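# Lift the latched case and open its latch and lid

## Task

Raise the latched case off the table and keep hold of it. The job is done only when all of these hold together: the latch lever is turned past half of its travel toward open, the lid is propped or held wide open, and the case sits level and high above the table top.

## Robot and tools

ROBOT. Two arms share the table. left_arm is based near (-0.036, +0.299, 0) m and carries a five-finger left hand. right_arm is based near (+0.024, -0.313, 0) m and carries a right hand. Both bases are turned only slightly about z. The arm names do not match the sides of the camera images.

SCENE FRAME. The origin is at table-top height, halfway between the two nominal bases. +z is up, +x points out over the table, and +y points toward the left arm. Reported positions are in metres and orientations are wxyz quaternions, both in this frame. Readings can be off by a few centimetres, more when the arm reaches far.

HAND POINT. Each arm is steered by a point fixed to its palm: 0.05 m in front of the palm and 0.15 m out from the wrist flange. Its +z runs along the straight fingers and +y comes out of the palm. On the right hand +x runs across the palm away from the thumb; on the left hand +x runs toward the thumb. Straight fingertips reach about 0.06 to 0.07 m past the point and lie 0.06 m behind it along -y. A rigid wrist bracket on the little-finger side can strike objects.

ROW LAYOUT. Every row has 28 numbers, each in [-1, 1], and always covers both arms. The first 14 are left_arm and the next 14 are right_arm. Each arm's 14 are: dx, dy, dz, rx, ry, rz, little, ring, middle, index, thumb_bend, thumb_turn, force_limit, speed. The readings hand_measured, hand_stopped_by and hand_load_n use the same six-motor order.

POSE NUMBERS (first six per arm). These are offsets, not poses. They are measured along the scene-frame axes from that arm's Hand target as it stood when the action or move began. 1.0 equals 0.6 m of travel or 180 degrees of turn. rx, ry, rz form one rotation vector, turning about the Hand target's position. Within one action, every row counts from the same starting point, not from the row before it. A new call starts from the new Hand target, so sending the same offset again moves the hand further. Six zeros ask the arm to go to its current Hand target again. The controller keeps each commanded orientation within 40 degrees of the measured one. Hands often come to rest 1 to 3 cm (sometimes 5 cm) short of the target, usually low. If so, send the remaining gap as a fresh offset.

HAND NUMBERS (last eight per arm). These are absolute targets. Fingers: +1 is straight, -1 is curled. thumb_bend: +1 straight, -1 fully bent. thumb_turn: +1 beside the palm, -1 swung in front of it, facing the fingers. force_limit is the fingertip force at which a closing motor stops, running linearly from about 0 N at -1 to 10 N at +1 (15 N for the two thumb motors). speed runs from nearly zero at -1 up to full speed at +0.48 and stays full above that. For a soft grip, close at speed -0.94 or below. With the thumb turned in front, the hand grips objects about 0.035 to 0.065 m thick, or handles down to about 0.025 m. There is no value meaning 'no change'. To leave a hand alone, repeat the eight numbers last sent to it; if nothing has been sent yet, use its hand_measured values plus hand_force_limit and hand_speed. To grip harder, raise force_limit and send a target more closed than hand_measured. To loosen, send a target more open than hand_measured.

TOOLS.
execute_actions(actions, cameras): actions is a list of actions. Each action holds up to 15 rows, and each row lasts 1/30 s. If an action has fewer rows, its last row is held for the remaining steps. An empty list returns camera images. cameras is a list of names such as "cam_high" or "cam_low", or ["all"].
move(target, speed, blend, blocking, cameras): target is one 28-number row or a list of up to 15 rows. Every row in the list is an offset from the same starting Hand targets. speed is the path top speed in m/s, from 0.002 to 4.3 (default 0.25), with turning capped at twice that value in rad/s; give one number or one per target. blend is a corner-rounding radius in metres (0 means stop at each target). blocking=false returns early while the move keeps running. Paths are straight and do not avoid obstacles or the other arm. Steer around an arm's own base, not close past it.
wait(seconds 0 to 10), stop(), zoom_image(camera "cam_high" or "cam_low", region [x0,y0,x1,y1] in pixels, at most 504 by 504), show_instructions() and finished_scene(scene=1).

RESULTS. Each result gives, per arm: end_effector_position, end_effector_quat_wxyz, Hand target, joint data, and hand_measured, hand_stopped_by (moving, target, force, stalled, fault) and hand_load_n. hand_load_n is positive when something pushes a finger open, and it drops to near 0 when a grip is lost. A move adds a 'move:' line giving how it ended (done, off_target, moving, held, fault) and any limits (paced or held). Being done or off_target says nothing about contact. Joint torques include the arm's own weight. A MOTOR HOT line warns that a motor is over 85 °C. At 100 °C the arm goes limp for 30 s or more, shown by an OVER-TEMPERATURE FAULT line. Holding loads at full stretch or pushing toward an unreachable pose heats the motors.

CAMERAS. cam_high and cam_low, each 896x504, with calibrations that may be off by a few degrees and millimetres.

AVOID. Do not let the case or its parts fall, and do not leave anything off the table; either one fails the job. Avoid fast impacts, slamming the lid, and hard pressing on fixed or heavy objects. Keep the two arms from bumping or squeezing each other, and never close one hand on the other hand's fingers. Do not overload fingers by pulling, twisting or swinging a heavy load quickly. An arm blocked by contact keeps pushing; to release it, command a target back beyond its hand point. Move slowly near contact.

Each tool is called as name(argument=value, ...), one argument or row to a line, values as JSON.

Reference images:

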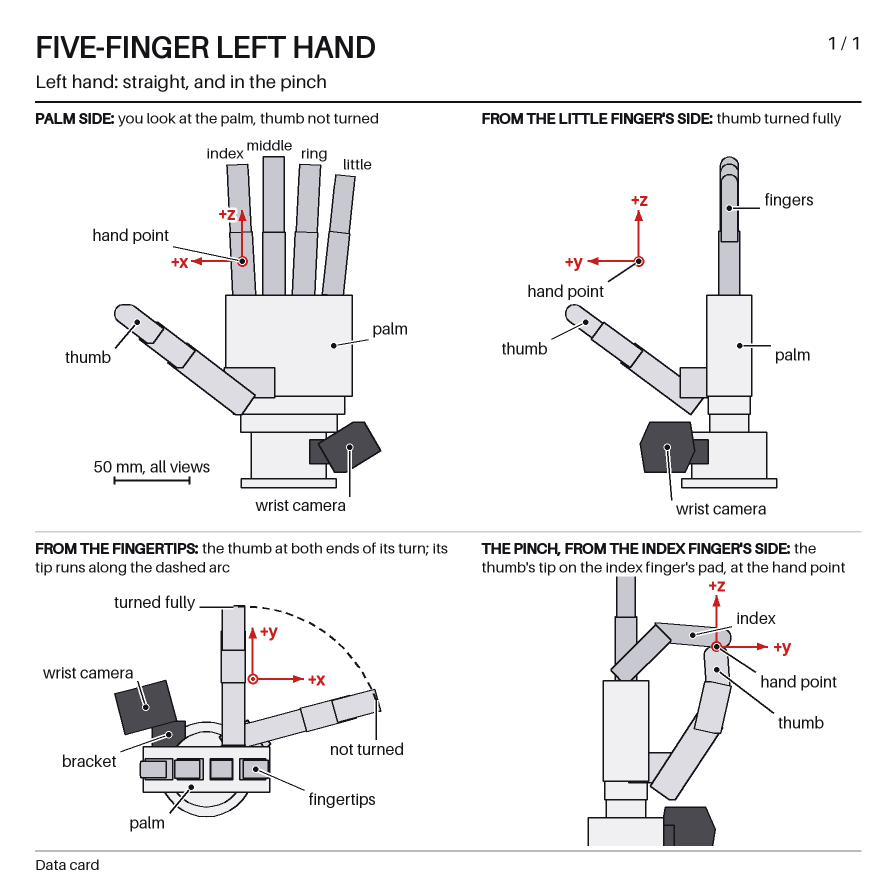

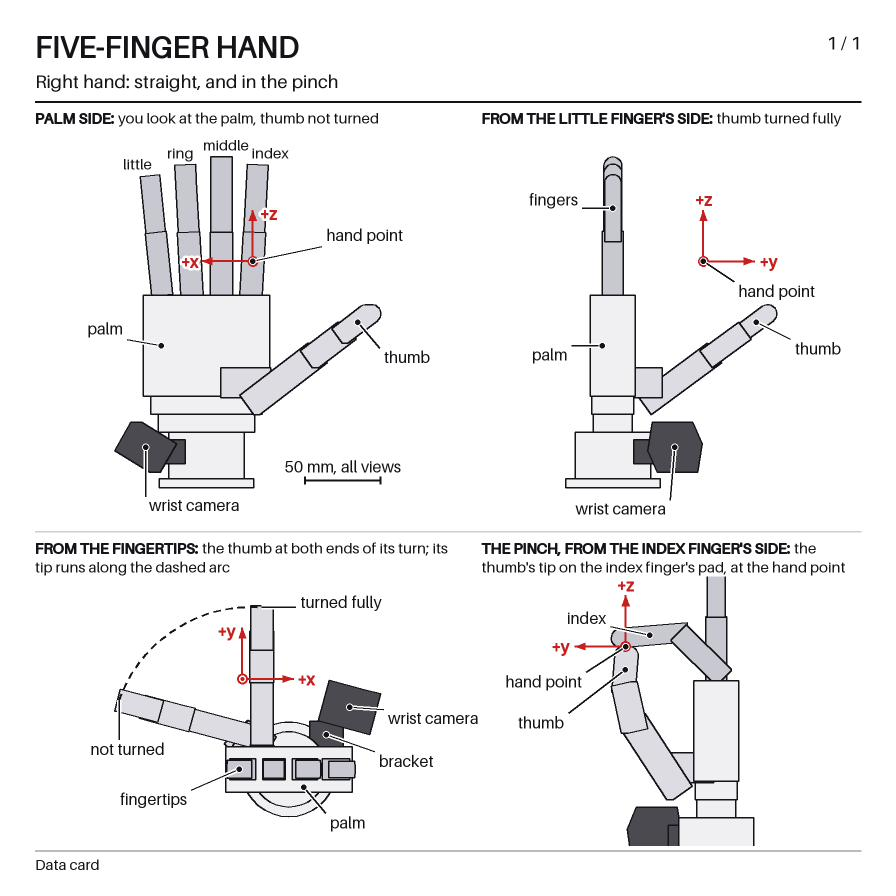

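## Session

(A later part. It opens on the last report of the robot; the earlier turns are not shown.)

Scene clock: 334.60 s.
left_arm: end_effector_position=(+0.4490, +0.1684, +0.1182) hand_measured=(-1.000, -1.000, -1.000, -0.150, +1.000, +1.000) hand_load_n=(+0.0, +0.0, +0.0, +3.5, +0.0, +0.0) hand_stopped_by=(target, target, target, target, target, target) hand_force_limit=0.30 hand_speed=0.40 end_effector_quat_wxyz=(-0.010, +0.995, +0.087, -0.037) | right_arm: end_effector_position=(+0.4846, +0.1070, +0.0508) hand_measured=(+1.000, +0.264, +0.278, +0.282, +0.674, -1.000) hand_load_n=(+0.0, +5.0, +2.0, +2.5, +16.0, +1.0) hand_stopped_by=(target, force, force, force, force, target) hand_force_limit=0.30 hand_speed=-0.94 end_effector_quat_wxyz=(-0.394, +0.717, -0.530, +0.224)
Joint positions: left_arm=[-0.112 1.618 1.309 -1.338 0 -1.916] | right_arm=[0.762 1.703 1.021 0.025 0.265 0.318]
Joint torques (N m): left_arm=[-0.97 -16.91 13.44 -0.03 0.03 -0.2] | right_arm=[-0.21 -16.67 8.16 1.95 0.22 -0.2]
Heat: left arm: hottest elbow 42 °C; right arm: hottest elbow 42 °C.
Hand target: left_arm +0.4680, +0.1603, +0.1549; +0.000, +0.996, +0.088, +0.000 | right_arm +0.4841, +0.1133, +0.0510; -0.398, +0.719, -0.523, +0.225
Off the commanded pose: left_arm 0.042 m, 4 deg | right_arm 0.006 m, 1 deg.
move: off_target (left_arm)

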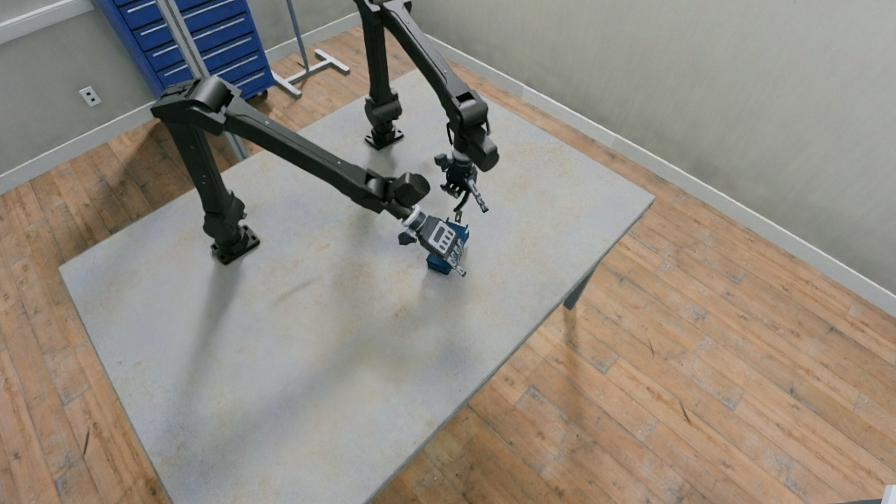

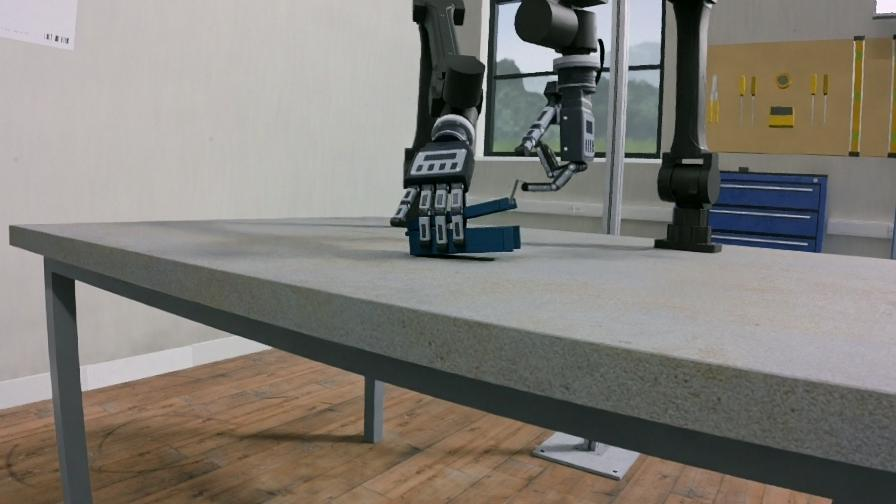

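move(
  target=[0.0,0.0,-0.055, 0,0,0, -1,-1,-1,-0.15,1,1,0.3,0.4, 0,0,0,0,0,0, 1,-0.6,-0.6,-0.5,0.6,-1,0.3,-0.94],
  speed=0.04,
  cameras=["cam_low"],
)

zoom_image(
  camera="cam_low",
  region=[440, 150, 600, 270],
)

Scene clock: 336.40 s.
left_arm: end_effector_position=(+0.4609, +0.1654, +0.1174) hand_measured=(-1.000, -1.000, -1.000, -0.150, +1.000, +1.000) hand_load_n=(+0.0, +0.0, +0.0, +2.0, +0.0, +0.0) hand_stopped_by=(target, target, target, target, target, target) hand_force_limit=0.30 hand_speed=0.40 end_effector_quat_wxyz=(-0.004, +0.996, +0.086, -0.013) | right_arm: end_effector_position=(+0.4851, +0.1075, +0.0514) hand_measured=(+1.000, +0.264, +0.278, +0.282, +0.674, -1.000) hand_load_n=(+0.0, +4.0, +2.5, +3.0, +15.5, +2.0) hand_stopped_by=(target, force, force, force, force, target) hand_force_limit=0.30 hand_speed=-0.94 end_effector_quat_wxyz=(-0.395, +0.715, -0.532, +0.223)
Joint positions: left_arm=[-0.114 1.618 1.302 -1.282 0 -1.917] | right_arm=[0.762 1.703 1.021 0.027 0.266 0.324]
Joint torques (N m): left_arm=[-0.73 -14.45 9.21 1.11 0.02 -0.18] | right_arm=[-0.26 -16.67 8.16 1.88 0.17 -0.23]
Heat: left arm: hottest elbow 42 °C; right arm: hottest elbow 41 °C.
Hand target: left_arm +0.4679, +0.1601, +0.1219; +0.000, +0.996, +0.088, +0.000 | right_arm +0.4840, +0.1134, +0.0510; -0.398, +0.719, -0.523, +0.225
Off the commanded pose: left_arm 0.010 m, 2 deg | right_arm 0.006 m, 1 deg.
move: done
Images, in order (width x height): cam_low 896x504.

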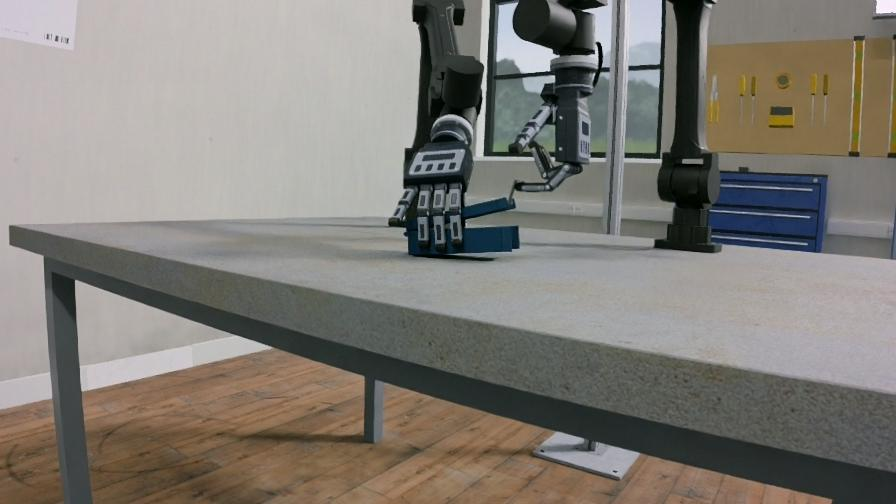

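Scaled by 3.150 from the camera's 896x504 image, which has a finer 1280x720 frame.

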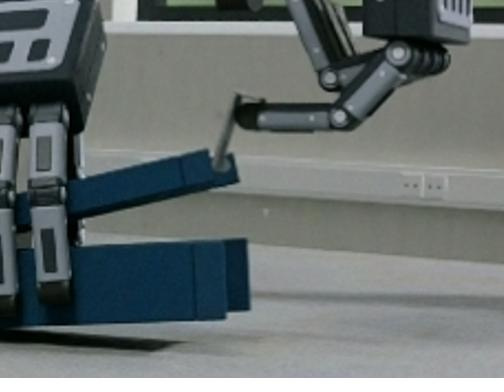

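move(
  target=[-0.0167,0.003,-0.0417, 0,0,0, -1,-1,-1,-0.15,1,1,0.3,0.4, 0,0,0,0,0,0, 1,-0.6,-0.6,-0.5,0.6,-1,0.3,-0.94],
  speed=0.04,
  cameras=["cam_low"],
)

zoom_image(
  camera="cam_low",
  region=[440, 150, 600, 270],
)

Scene clock: 337.70 s.
left_arm: end_effector_position=(+0.4546, +0.1674, +0.0937) hand_measured=(-1.000, -1.000, -1.000, -0.150, +1.000, +1.000) hand_load_n=(+0.0, +0.0, +0.0, +0.5, +0.0, +0.0) hand_stopped_by=(target, target, target, target, target, target) hand_force_limit=0.30 hand_speed=0.40 end_effector_quat_wxyz=(-0.004, +0.996, +0.088, -0.009) | right_arm: end_effector_position=(+0.4854, +0.1068, +0.0512) hand_measured=(+1.000, +0.264, +0.278, +0.282, +0.674, -1.000) hand_load_n=(+0.0, +6.0, +4.0, +4.0, +13.5, +1.5) hand_stopped_by=(target, force, force, force, force, target) hand_force_limit=0.30 hand_speed=-0.94 end_effector_quat_wxyz=(-0.394, +0.716, -0.530, +0.226)
Joint positions: left_arm=[-0.114 1.618 1.236 -1.209 -0.004 -1.921] | right_arm=[0.762 1.703 1.021 0.027 0.268 0.318]
Joint torques (N m): left_arm=[-0.85 -14.56 8.4 0.98 0.15 -0.15] | right_arm=[-0.26 -16.73 8.16 1.89 0.06 -0.18]
Heat: left arm: hottest elbow 42 °C; right arm: hottest elbow 41 °C.
Hand target: left_arm +0.4579, +0.1619, +0.0968; +0.000, +0.996, +0.088, +0.000 | right_arm +0.4840, +0.1134, +0.0510; -0.398, +0.719, -0.523, +0.225
Off the commanded pose: left_arm 0.007 m, 1 deg | right_arm 0.007 m, 1 deg.
move: done
Images, in order (width x height): cam_low 896x504.

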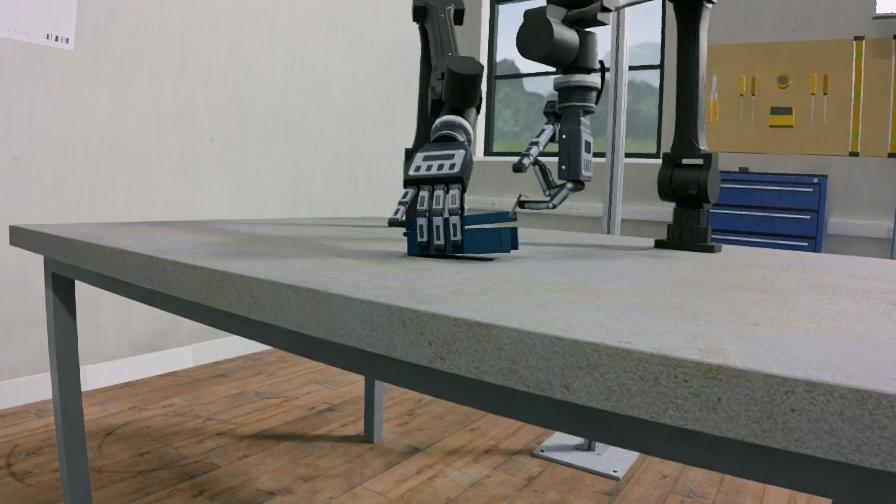

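Scaled by 3.150 from the camera's 896x504 image, which has a finer 1280x720 frame.

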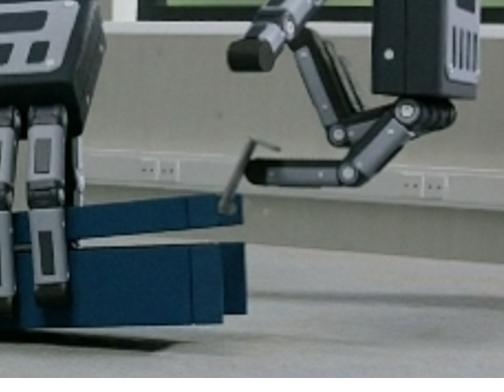

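move(
  target=[0,0,0, 0,0,0, -1,-1,-1,-0.15,1,1,0.3,0.4, 0,0,-0.0167,0,0,0, 1,-0.6,-0.6,-0.5,0.6,-1,0.3,-0.94],
  speed=0.03,
  cameras=["cam_low"],
)

zoom_image(
  camera="cam_low",
  region=[380, 150, 580, 290],
)

Scene clock: 338.90 s.
left_arm: end_effector_position=(+0.4546, +0.1674, +0.0937) hand_measured=(-1.000, -1.000, -1.000, -0.150, +1.000, +1.000) hand_load_n=(+0.0, +0.0, +0.0, +1.0, +0.0, +0.0) hand_stopped_by=(target, target, target, target, target, target) hand_force_limit=0.30 hand_speed=0.40 end_effector_quat_wxyz=(-0.004, +0.996, +0.088, -0.009) | right_arm: end_effector_position=(+0.4857, +0.1069, +0.0505) hand_measured=(+1.000, +0.264, +0.278, +0.282, +0.674, -1.000) hand_load_n=(+0.0, +5.5, +3.5, +4.0, +13.5, +1.5) hand_stopped_by=(target, force, force, force, force, target) hand_force_limit=0.30 hand_speed=-0.94 end_effector_quat_wxyz=(-0.397, +0.715, -0.529, +0.227)
Joint positions: left_arm=[-0.114 1.618 1.236 -1.209 -0.004 -1.921] | right_arm=[0.762 1.704 1.016 0.039 0.268 0.316]
Joint torques (N m): left_arm=[-0.91 -14.45 8.39 0.99 0.15 -0.15] | right_arm=[-0.26 -15.27 7.71 2.41 0.06 -0.16]
Heat: left arm: hottest elbow 42 °C; right arm: hottest elbow 41 °C.
Hand target: left_arm +0.4579, +0.1619, +0.0969; +0.000, +0.996, +0.088, +0.000 | right_arm +0.4839, +0.1133, +0.0410; -0.398, +0.719, -0.523, +0.225
Off the commanded pose: left_arm 0.007 m, 1 deg | right_arm 0.012 m, 1 deg.
move: off_target (right_arm)
Images, in order (width x height): cam_low 896x504.

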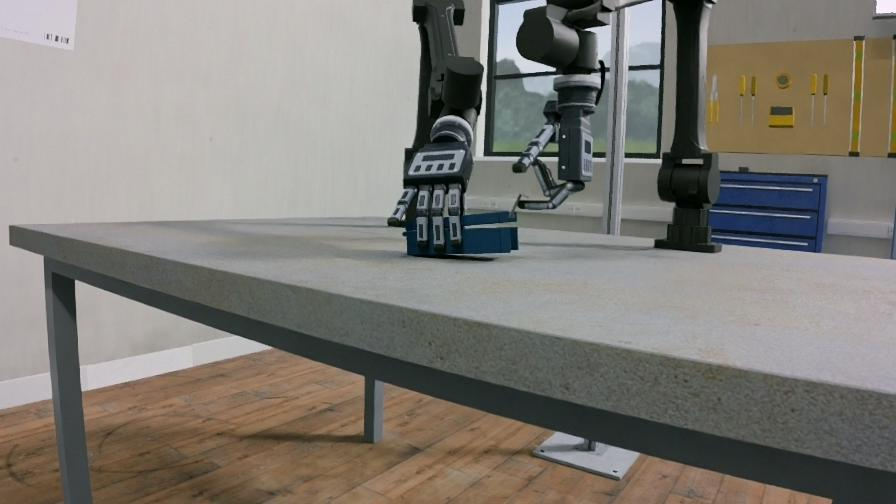

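Scaled by 2.520 from the camera's 896x504 image, which has a finer 1280x720 frame.

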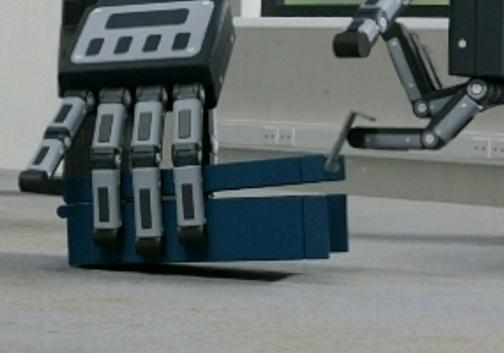

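move(
  target=[0,0,-0.012, 0,0,0, -1,-1,-1,-0.15,1,1,0.3,0.4, -0.0018,0.0072,-0.0117,-0.0268,-0.0072,0, 1,-0.6,-0.6,-0.5,0.6,-1,0.3,-0.94],
  speed=0.03,
  cameras=["cam_low"],
)

zoom_image(
  camera="cam_low",
  region=[380, 150, 580, 290],
)

Scene clock: 341.43 s.
left_arm: end_effector_position=(+0.4534, +0.1676, +0.0891) hand_measured=(-1.000, -1.000, -1.000, -0.150, +1.000, +1.000) hand_load_n=(+0.0, +0.0, +0.0, +0.5, +0.0, +0.0) hand_stopped_by=(target, target, target, target, target, target) hand_force_limit=0.30 hand_speed=0.40 end_effector_quat_wxyz=(-0.004, +0.996, +0.088, -0.008) | right_arm: end_effector_position=(+0.4844, +0.1054, +0.0445) hand_measured=(+1.000, +0.264, +0.278, +0.282, +0.674, -1.000) hand_load_n=(+0.0, +6.0, +4.0, +4.5, +13.0, +2.0) hand_stopped_by=(target, force, force, force, force, target) hand_force_limit=0.30 hand_speed=-0.94 end_effector_quat_wxyz=(-0.381, +0.721, -0.517, +0.259)
Joint positions: left_arm=[-0.114 1.618 1.223 -1.193 -0.004 -1.921] | right_arm=[0.788 1.715 1.018 0.039 0.342 0.278]
Joint torques (N m): left_arm=[-0.91 -13.98 8.49 1.09 0.15 -0.16] | right_arm=[0.03 -14.27 9.99 1.03 0.06 -0.2]
Heat: left arm: hottest elbow 42 °C; right arm: hottest elbow 41 °C.
Hand target: left_arm +0.4578, +0.1620, +0.0896; +0.000, +0.996, +0.088, -0.001 | right_arm +0.4828, +0.1176, +0.0339; -0.373, +0.733, -0.509, +0.255
Off the commanded pose: left_arm 0.007 m, 1 deg | right_arm 0.016 m, 2 deg.
move: off_target (right_arm)
Images, in order (width x height): cam_low 896x504.

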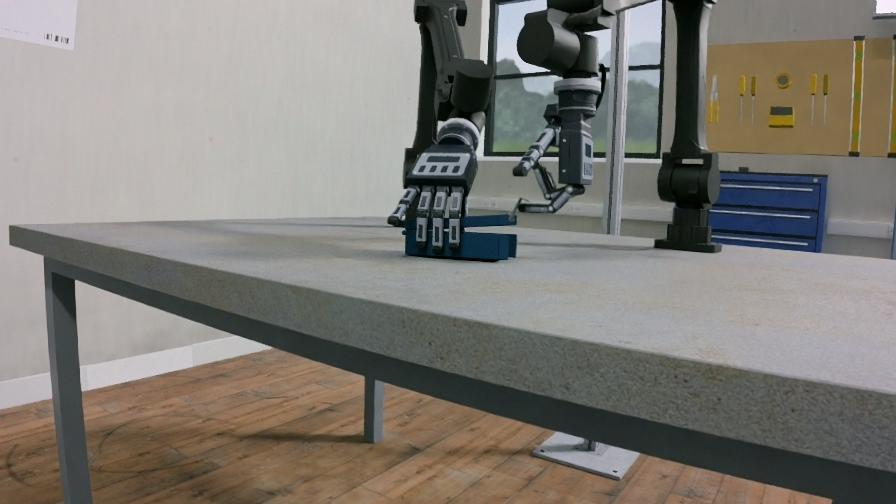

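Scaled by 2.520 from the camera's 896x504 image, which has a finer 1280x720 frame.

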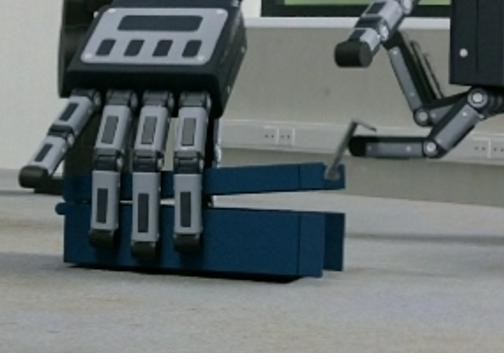

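execute_actions(
  actions=[
    [[0,0,0,0,0,0,-1,-1,-1,-0.15,1,1,0.3,0.4,0,0,0,0,0,0,1,0.6,0.6,0.6,1,-1,0.3,-0.6]],
  ],
  cameras=["cam_low"],
)

wait(
  seconds=1,
  cameras=["cam_low","cam_high"],
)

zoom_image(
  camera="cam_low",
  region=[380, 150, 580, 290],
)

zoom_image(
  camera="cam_high",
  region=[380, 170, 500, 300],
)

Scene clock: 342.80 s.
left_arm: end_effector_position=(+0.4546, +0.1669, +0.0894) hand_measured=(-1.000, -1.000, -1.000, -0.150, +1.000, +1.000) hand_load_n=(+0.0, +0.0, +0.0, +0.5, +0.0, +0.0) hand_stopped_by=(target, target, target, target, target, target) hand_force_limit=0.30 hand_speed=0.40 end_effector_quat_wxyz=(-0.003, +0.996, +0.088, -0.006) | right_arm: end_effector_position=(+0.4810, +0.1070, +0.0330) hand_measured=(+1.000, +0.600, +0.600, +0.600, +1.000, -1.000) hand_load_n=(+0.0, +0.0, +0.0, +0.0, -0.5, +0.0) hand_stopped_by=(target, target, target, target, target, target) hand_force_limit=0.30 hand_speed=-0.60 end_effector_quat_wxyz=(-0.373, +0.728, -0.516, +0.256)
Joint positions: left_arm=[-0.115 1.618 1.223 -1.188 -0.003 -1.921] | right_arm=[0.794 1.735 1.019 0.039 0.341 0.277]
Joint torques (N m): left_arm=[-0.62 -13.98 8.5 0.91 0.11 -0.16] | right_arm=[-0.21 -16.21 9.95 1.03 0.12 -0.19]
Heat: left arm: hottest elbow 42 °C; right arm: hottest elbow 41 °C.
Hand target: left_arm +0.4579, +0.1621, +0.0896; +0.000, +0.996, +0.088, +0.000 | right_arm +0.4829, +0.1177, +0.0339; -0.373, +0.733, -0.509, +0.255
Off the commanded pose: left_arm 0.006 m, 1 deg | right_arm 0.011 m, 1 deg.
Images, in order (width x height): cam_low 896x504.

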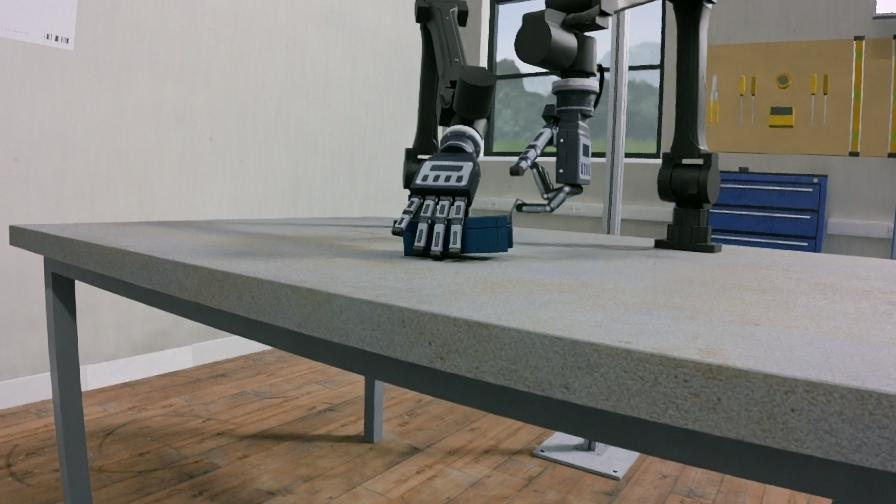

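Scene clock: 343.80 s.
left_arm: end_effector_position=(+0.4546, +0.1669, +0.0894) hand_measured=(-1.000, -1.000, -1.000, -0.150, +1.000, +1.000) hand_load_n=(+0.0, +0.0, +0.0, +0.5, -0.5, +0.0) hand_stopped_by=(target, target, target, target, target, target) hand_force_limit=0.30 hand_speed=0.40 end_effector_quat_wxyz=(-0.003, +0.996, +0.088, -0.006) | right_arm: end_effector_position=(+0.4810, +0.1070, +0.0330) hand_measured=(+1.000, +0.600, +0.600, +0.600, +1.000, -1.000) hand_load_n=(+0.0, +0.0, +0.0, +0.0, -0.5, +0.0) hand_stopped_by=(target, target, target, target, target, target) hand_force_limit=0.30 hand_speed=-0.60 end_effector_quat_wxyz=(-0.373, +0.728, -0.516, +0.256)
Joint positions: left_arm=[-0.115 1.618 1.223 -1.188 -0.003 -1.921] | right_arm=[0.794 1.735 1.019 0.039 0.341 0.277]
Joint torques (N m): left_arm=[-0.85 -13.92 8.47 0.94 0.12 -0.15] | right_arm=[-0.15 -16.15 9.92 1.02 0.12 -0.2]
Heat: left arm: hottest elbow 41 °C; right arm: hottest elbow 41 °C.
Hand target: left_arm +0.4579, +0.1621, +0.0896; +0.000, +0.996, +0.088, +0.000 | right_arm +0.4829, +0.1177, +0.0339; -0.373, +0.733, -0.509, +0.255
Off the commanded pose: left_arm 0.006 m, 1 deg | right_arm 0.011 m, 1 deg.
wait: 1.00 s; at rest by 0.17 s

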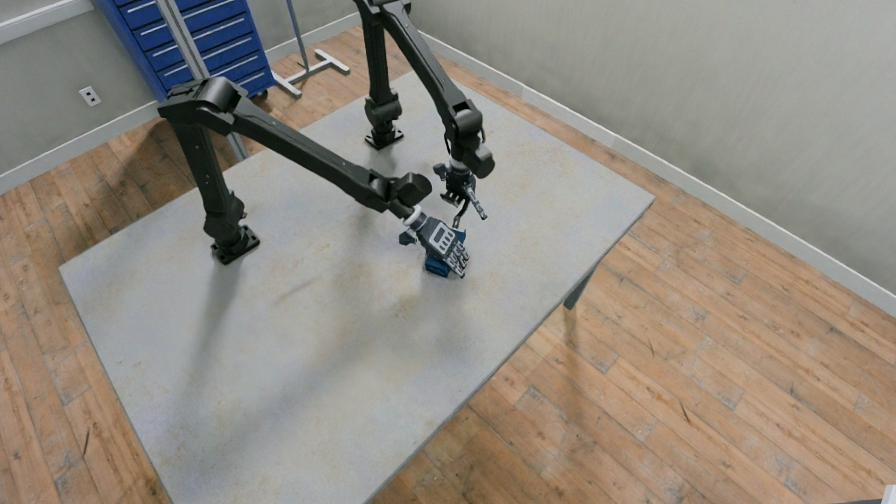

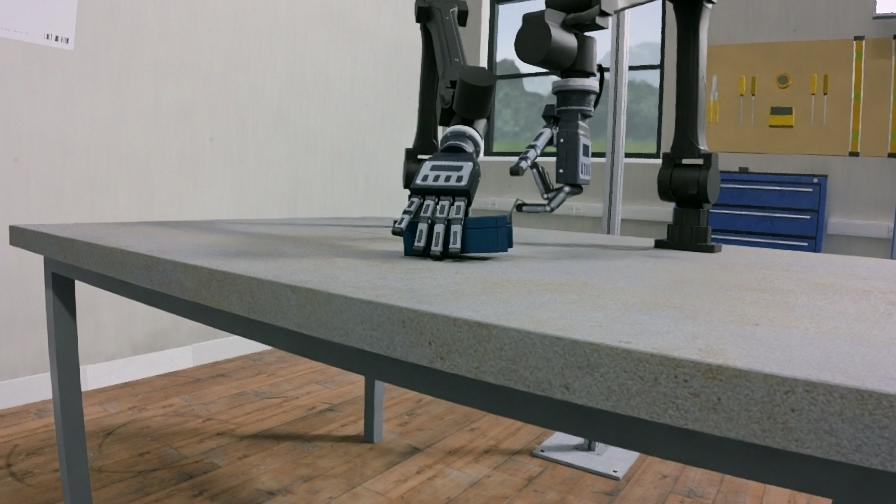

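Scaled by 2.520 from the camera's 896x504 image, which has a finer 1280x720 frame.

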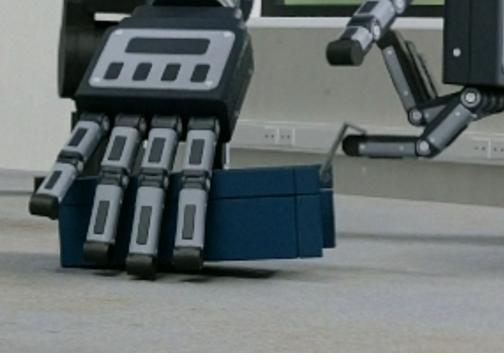

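Scaled by 3.877 from the camera's 896x504 image, which has a finer 1280x720 frame.

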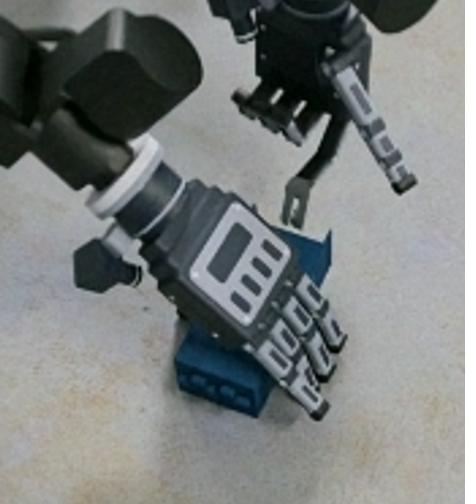

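move(
  target=[0,0,-0.0183, 0,0,0, -1,-1,-1,-0.15,1,1,0.3,0.4, 0,0,0,0,0,0,1,0.6,0.6,0.6,1,-1,0.3,-0.6],
  speed=0.04,
  cameras=["cam_low"],
)

zoom_image(
  camera="cam_low",
  region=[380, 150, 580, 290],
)

Scene clock: 345.27 s.
left_arm: end_effector_position=(+0.4556, +0.1667, +0.0846) hand_measured=(-1.000, -1.000, -1.000, -0.150, +1.000, +1.000) hand_load_n=(+0.0, +0.0, +0.0, +0.5, +0.0, +0.0) hand_stopped_by=(target, target, target, target, target, target) hand_force_limit=0.30 hand_speed=0.40 end_effector_quat_wxyz=(-0.002, +0.996, +0.088, +0.000) | right_arm: end_effector_position=(+0.4810, +0.1070, +0.0330) hand_measured=(+1.000, +0.600, +0.600, +0.600, +1.000, -1.000) hand_load_n=(+0.0, +0.0, +0.0, +0.0, -0.5, +0.0) hand_stopped_by=(target, target, target, target, target, target) hand_force_limit=0.30 hand_speed=-0.60 end_effector_quat_wxyz=(-0.373, +0.728, -0.516, +0.256)
Joint positions: left_arm=[-0.115 1.618 1.207 -1.16 -0.003 -1.921] | right_arm=[0.794 1.735 1.019 0.039 0.341 0.277]
Joint torques (N m): left_arm=[-0.73 -12.86 8.32 0.98 0.11 -0.16] | right_arm=[-0.21 -16.09 9.92 1.02 0.12 -0.2]
Heat: left arm: hottest elbow 41 °C; right arm: hottest elbow 41 °C.
Hand target: left_arm +0.4580, +0.1621, +0.0787; +0.000, +0.996, +0.088, +0.000 | right_arm +0.4829, +0.1177, +0.0339; -0.373, +0.733, -0.509, +0.255
Off the commanded pose: left_arm 0.008 m, 0 deg | right_arm 0.011 m, 1 deg.
move: off_target (right_arm)
Images, in order (width x height): cam_low 896x504.

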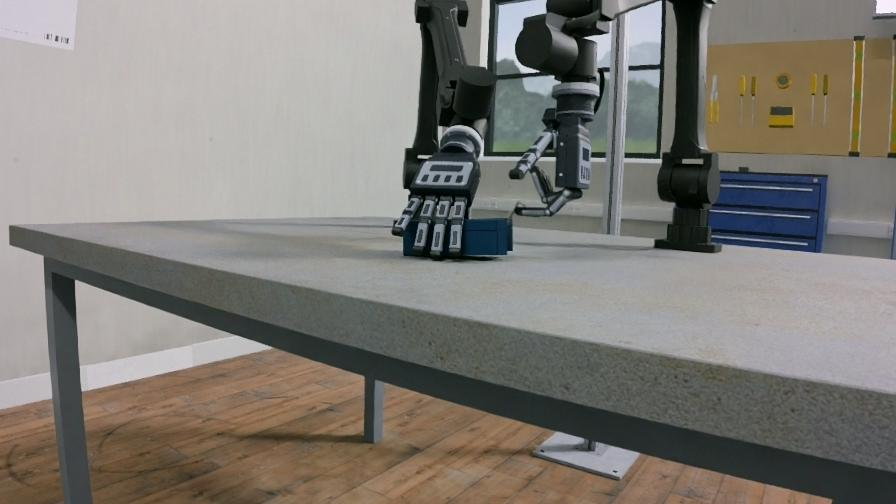

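Scaled by 2.520 from the camera's 896x504 image, which has a finer 1280x720 frame.

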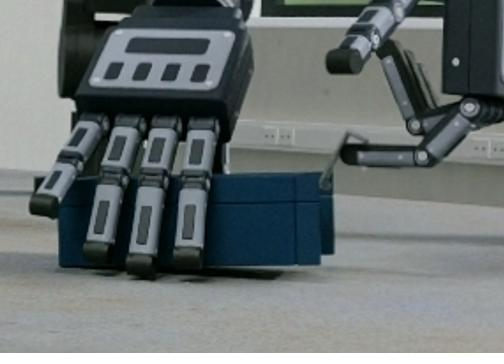

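move(
  target=[0,0,-0.012, 0,0,0, -1,-1,-1,-0.15,1,1,0.3,0.4, -0.05,-0.03,0.2,0,0,0,1,0.6,0.6,0.6,1,-1,0.3,-0.6],
  speed=0.1,
  cameras=["cam_low","cam_high"],
)

zoom_image(
  camera="cam_low",
  region=[380, 150, 580, 290],
)

zoom_image(
  camera="cam_high",
  region=[380, 170, 500, 300],
)

Scene clock: 347.50 s.
left_arm: end_effector_position=(+0.4557, +0.1665, +0.0802) hand_measured=(-1.000, -1.000, -1.000, -0.150, +1.000, +1.000) hand_load_n=(+0.5, +0.0, +0.0, +0.5, +0.0, +0.0) hand_stopped_by=(target, target, target, target, target, target) hand_force_limit=0.30 hand_speed=0.40 end_effector_quat_wxyz=(-0.001, +0.996, +0.088, +0.003) | right_arm: end_effector_position=(+0.4472, +0.0837, +0.1275) hand_measured=(+1.000, +0.600, +0.600, +0.600, +1.000, -1.000) hand_load_n=(+0.0, +0.0, +0.0, +0.0, +0.0, +0.0) hand_stopped_by=(target, target, target, target, target, target) hand_force_limit=0.30 hand_speed=-0.60 end_effector_quat_wxyz=(-0.353, +0.740, -0.513, +0.254)
Joint positions: left_arm=[-0.115 1.62 1.196 -1.142 -0.003 -1.921] | right_arm=[0.81 1.506 1.051 -0.268 0.351 0.277]
Joint torques (N m): left_arm=[-0.73 -12.34 8.28 0.99 0.11 -0.15] | right_arm=[-0.03 -16.09 12.48 0.96 0.28 -0.09]
Heat: left arm: hottest elbow 41 °C; right arm: hottest elbow 41 °C.
Hand target: left_arm +0.4579, +0.1619, +0.0716; +0.000, +0.996, +0.088, +0.000 | right_arm +0.4528, +0.0997, +0.1540; -0.373, +0.733, -0.509, +0.255
Off the commanded pose: left_arm 0.010 m, 0 deg | right_arm 0.031 m, 2 deg.
move: off_target (right_arm)

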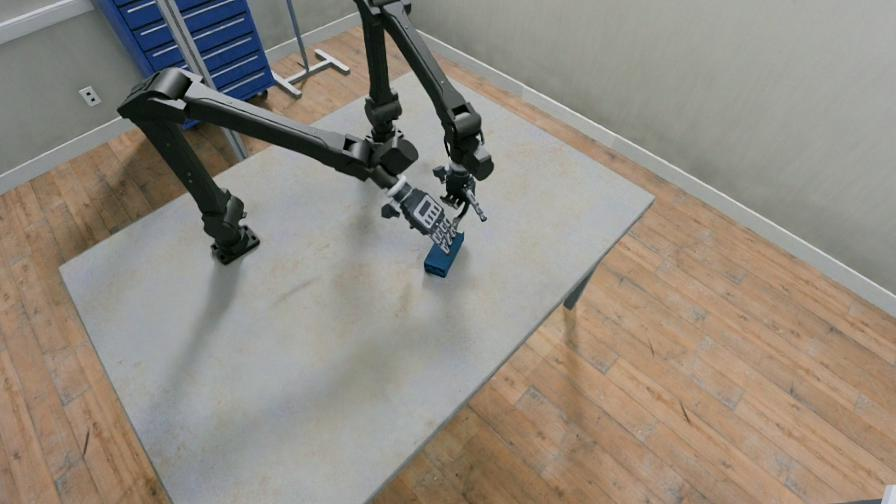

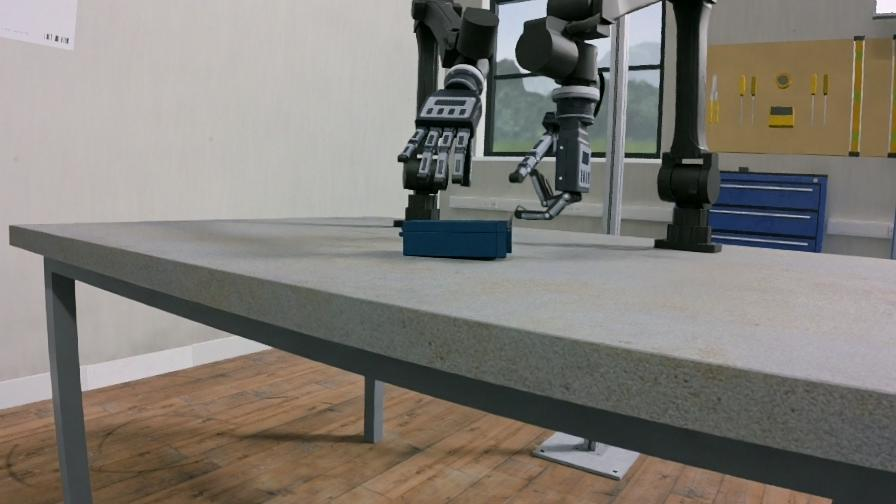

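Scaled by 2.520 from the camera's 896x504 image, which has a finer 1280x720 frame.

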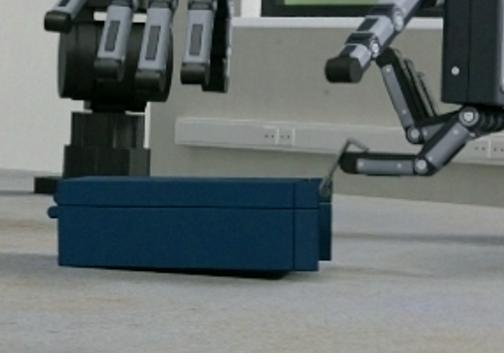

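Scaled by 3.877 from the camera's 896x504 image, which has a finer 1280x720 frame.

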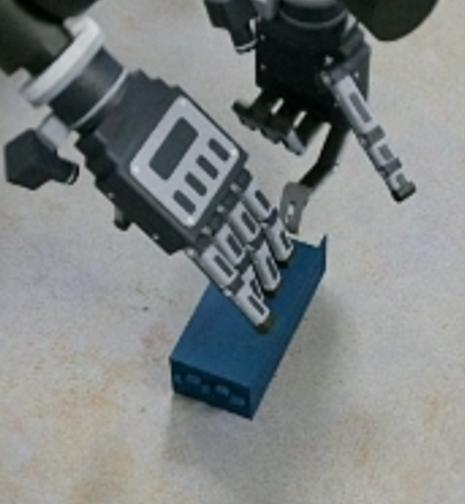

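move(
  target=[
    [0,0,-0.015, 0,0,0, -1,-1,-1,-0.15,1,1,0.3,0.4, -0.05,-0.12,0.05,0,0,0,1,0.6,0.6,0.6,1,-1,0.3,-0.6],
    [-0.01,0.07,-0.015, 0,0,0, -1,-1,-1,-0.15,1,1,0.3,0.4, -0.05,-0.12,0.05,0,0,0,1,0.6,0.6,0.6,1,-1,0.3,-0.6],
  ],
  speed=[0.08,0.06],
  cameras=["cam_low","cam_high"],
)

zoom_image(
  camera="cam_low",
  region=[380, 190, 540, 290],
)

zoom_image(
  camera="cam_high",
  region=[400, 200, 500, 290],
)

Scene clock: 356.67 s.
left_arm: end_effector_position=(+0.4495, +0.2029, +0.0596) hand_measured=(-1.000, -1.000, -1.000, -0.150, +1.000, +1.000) hand_load_n=(+0.0, +0.0, +0.0, +0.0, +0.0, +0.0) hand_stopped_by=(target, target, target, target, target, target) hand_force_limit=0.30 hand_speed=0.40 end_effector_quat_wxyz=(-0.003, +0.996, +0.092, -0.008) | right_arm: end_effector_position=(+0.4209, +0.0346, +0.1802) hand_measured=(+1.000, +0.600, +0.600, +0.600, +1.000, -1.000) hand_load_n=(+0.0, +0.0, +0.0, +0.0, +0.0, +0.0) hand_stopped_by=(target, target, target, target, target, target) hand_force_limit=0.30 hand_speed=-0.60 end_effector_quat_wxyz=(-0.376, +0.732, -0.510, +0.251)
Joint positions: left_arm=[-0.038 1.629 1.151 -1.109 -0.003 -1.853] | right_arm=[0.763 1.293 0.962 -0.336 0.301 0.25]
Joint torques (N m): left_arm=[-0.03 -14.51 7.83 0.91 0.09 0.04] | right_arm=[-1.67 -12.98 9.26 1.06 0.05 -0.26]
Heat: left arm: hottest elbow 41 °C; right arm: hottest elbow 43 °C.
Hand target: left_arm +0.4520, +0.2040, +0.0625; +0.000, +0.996, +0.088, +0.000 | right_arm +0.4228, +0.0276, +0.1839; -0.373, +0.733, -0.509, +0.255
Off the commanded pose: left_arm 0.004 m, 1 deg | right_arm 0.008 m, 1 deg.
move: done

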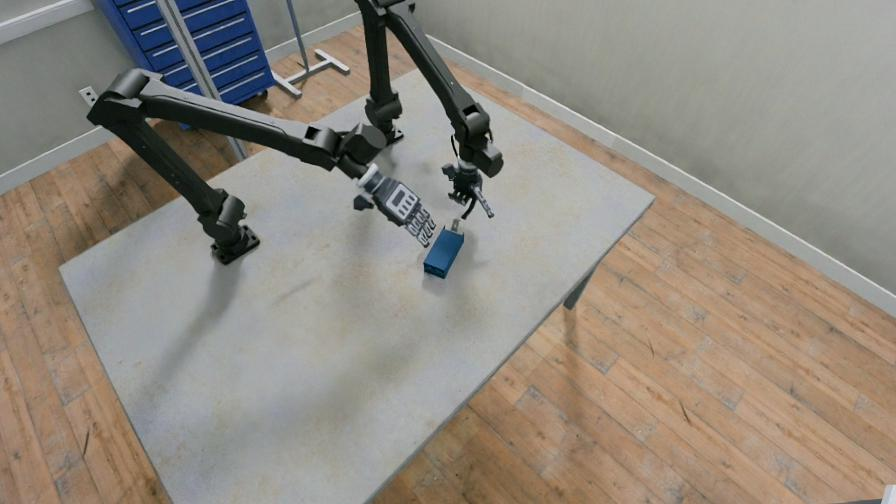

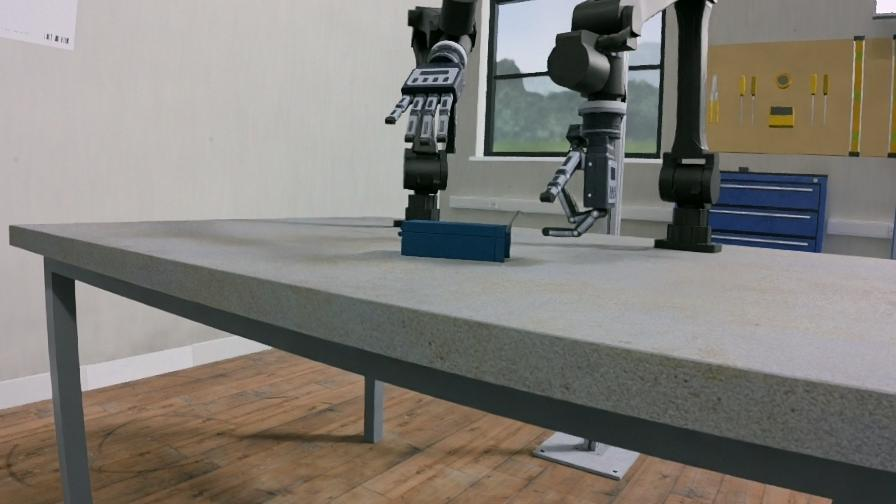

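Scaled by 3.150 from the camera's 896x504 image, which has a finer 1280x720 frame.

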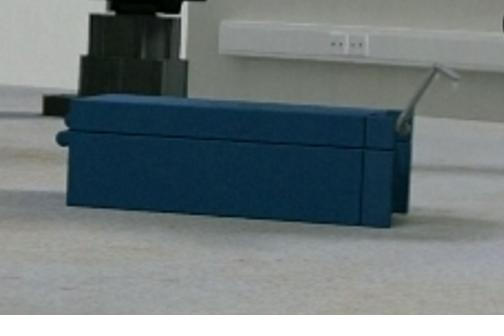

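Scaled by 5.040 from the camera's 896x504 image, which has a finer 1280x720 frame.

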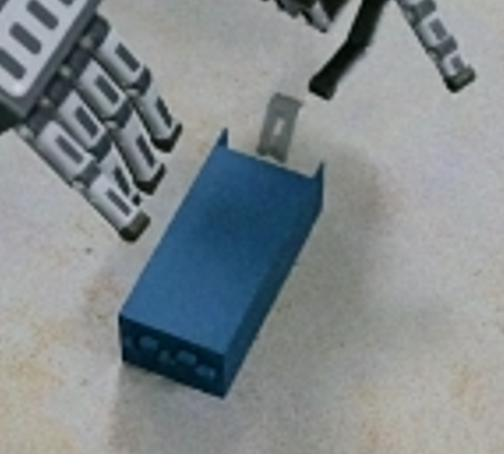

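execute_actions(
  actions=[],
  cameras=["all"],
)

Scene clock: 367.20 s.
left_arm: end_effector_position=(+0.4494, +0.2029, +0.0596) hand_measured=(-1.000, -1.000, -1.000, -0.150, +1.000, +1.000) hand_load_n=(+0.0, +0.0, +0.0, +0.0, +0.0, +0.0) hand_stopped_by=(target, target, target, target, target, target) hand_force_limit=0.30 hand_speed=0.40 end_effector_quat_wxyz=(-0.003, +0.996, +0.092, -0.008) | right_arm: end_effector_position=(+0.4209, +0.0346, +0.1802) hand_measured=(+1.000, +0.600, +0.600, +0.600, +1.000, -1.000) hand_load_n=(+0.0, -0.5, +0.0, +0.0, +0.0, +0.0) hand_stopped_by=(target, target, target, target, target, target) hand_force_limit=0.30 hand_speed=-0.60 end_effector_quat_wxyz=(-0.376, +0.732, -0.510, +0.251)
Joint positions: left_arm=[-0.038 1.629 1.151 -1.109 -0.003 -1.853] | right_arm=[0.763 1.293 0.962 -0.336 0.301 0.25]
Joint velocities: within noise
Joint torques (N m): left_arm=[0.15 -14.45 7.86 0.88 0.09 0.05] | right_arm=[-1.73 -12.92 9.26 1.06 0.05 -0.25]
Heat: left arm: hottest elbow 41 °C; right arm: hottest elbow 42 °C.
Hand target: left_arm +0.4520, +0.2040, +0.0625; +0.000, +0.996, +0.088, +0.000 | right_arm +0.4228, +0.0276, +0.1839; -0.373, +0.733, -0.509, +0.255
Off the commanded pose: left_arm 0.004 m, 1 deg | right_arm 0.008 m, 1 deg.

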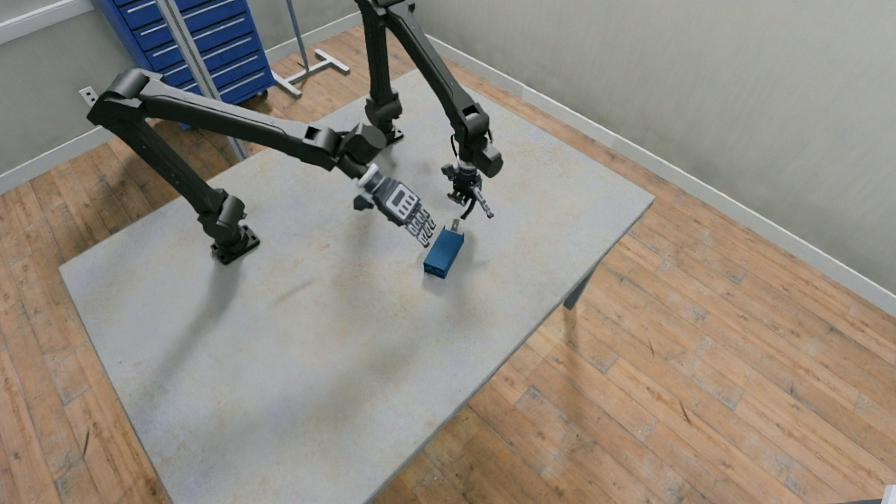

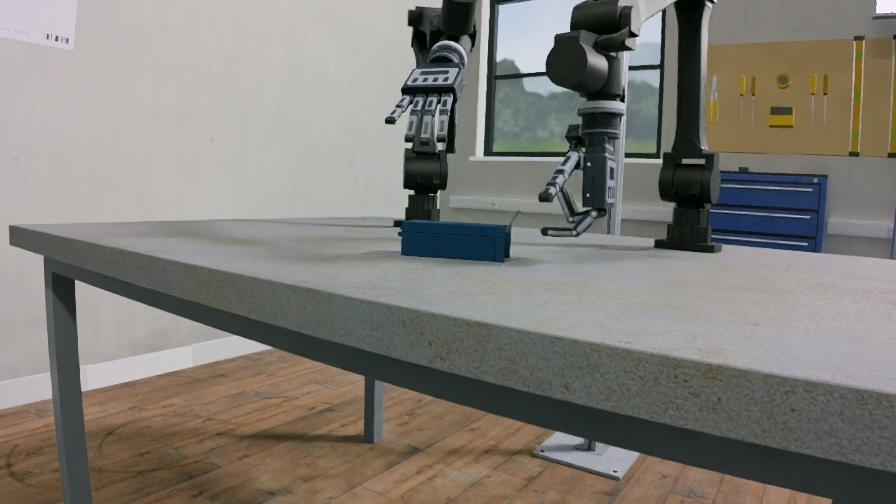

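zoom_image(
  camera="cam_high",
  region=[400, 200, 500, 290],
)

zoom_image(
  camera="cam_low",
  region=[380, 190, 540, 290],
)

Scaled by 5.040 from the camera's 896x504 image, which has a finer 1280x720 frame.

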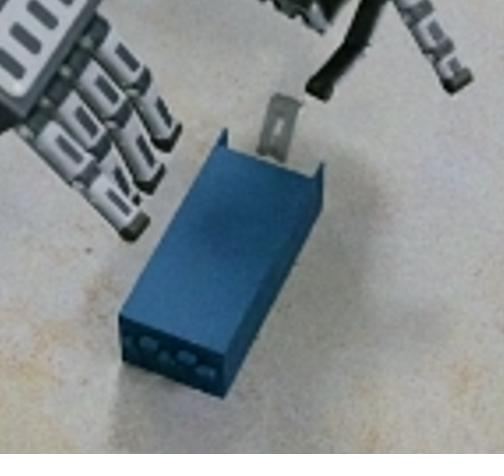

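Scaled by 3.150 from the camera's 896x504 image, which has a finer 1280x720 frame.

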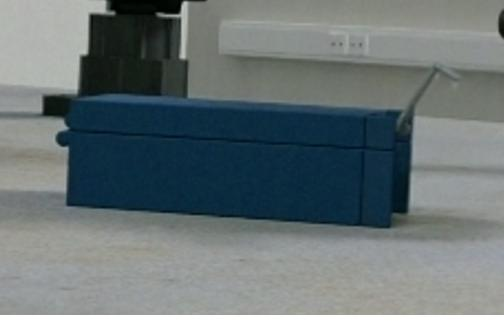

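zoom_image(
  camera="cam_low",
  region=[480, 180, 620, 280],
)

Scaled by 3.600 from the camera's 896x504 image, which has a finer 1280x720 frame.

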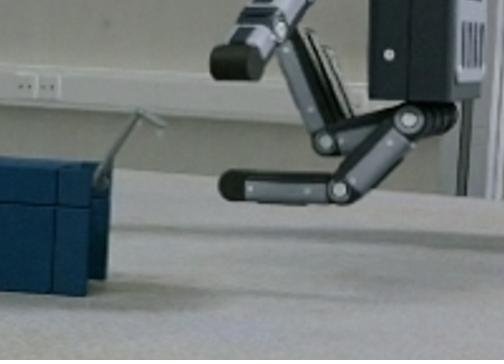

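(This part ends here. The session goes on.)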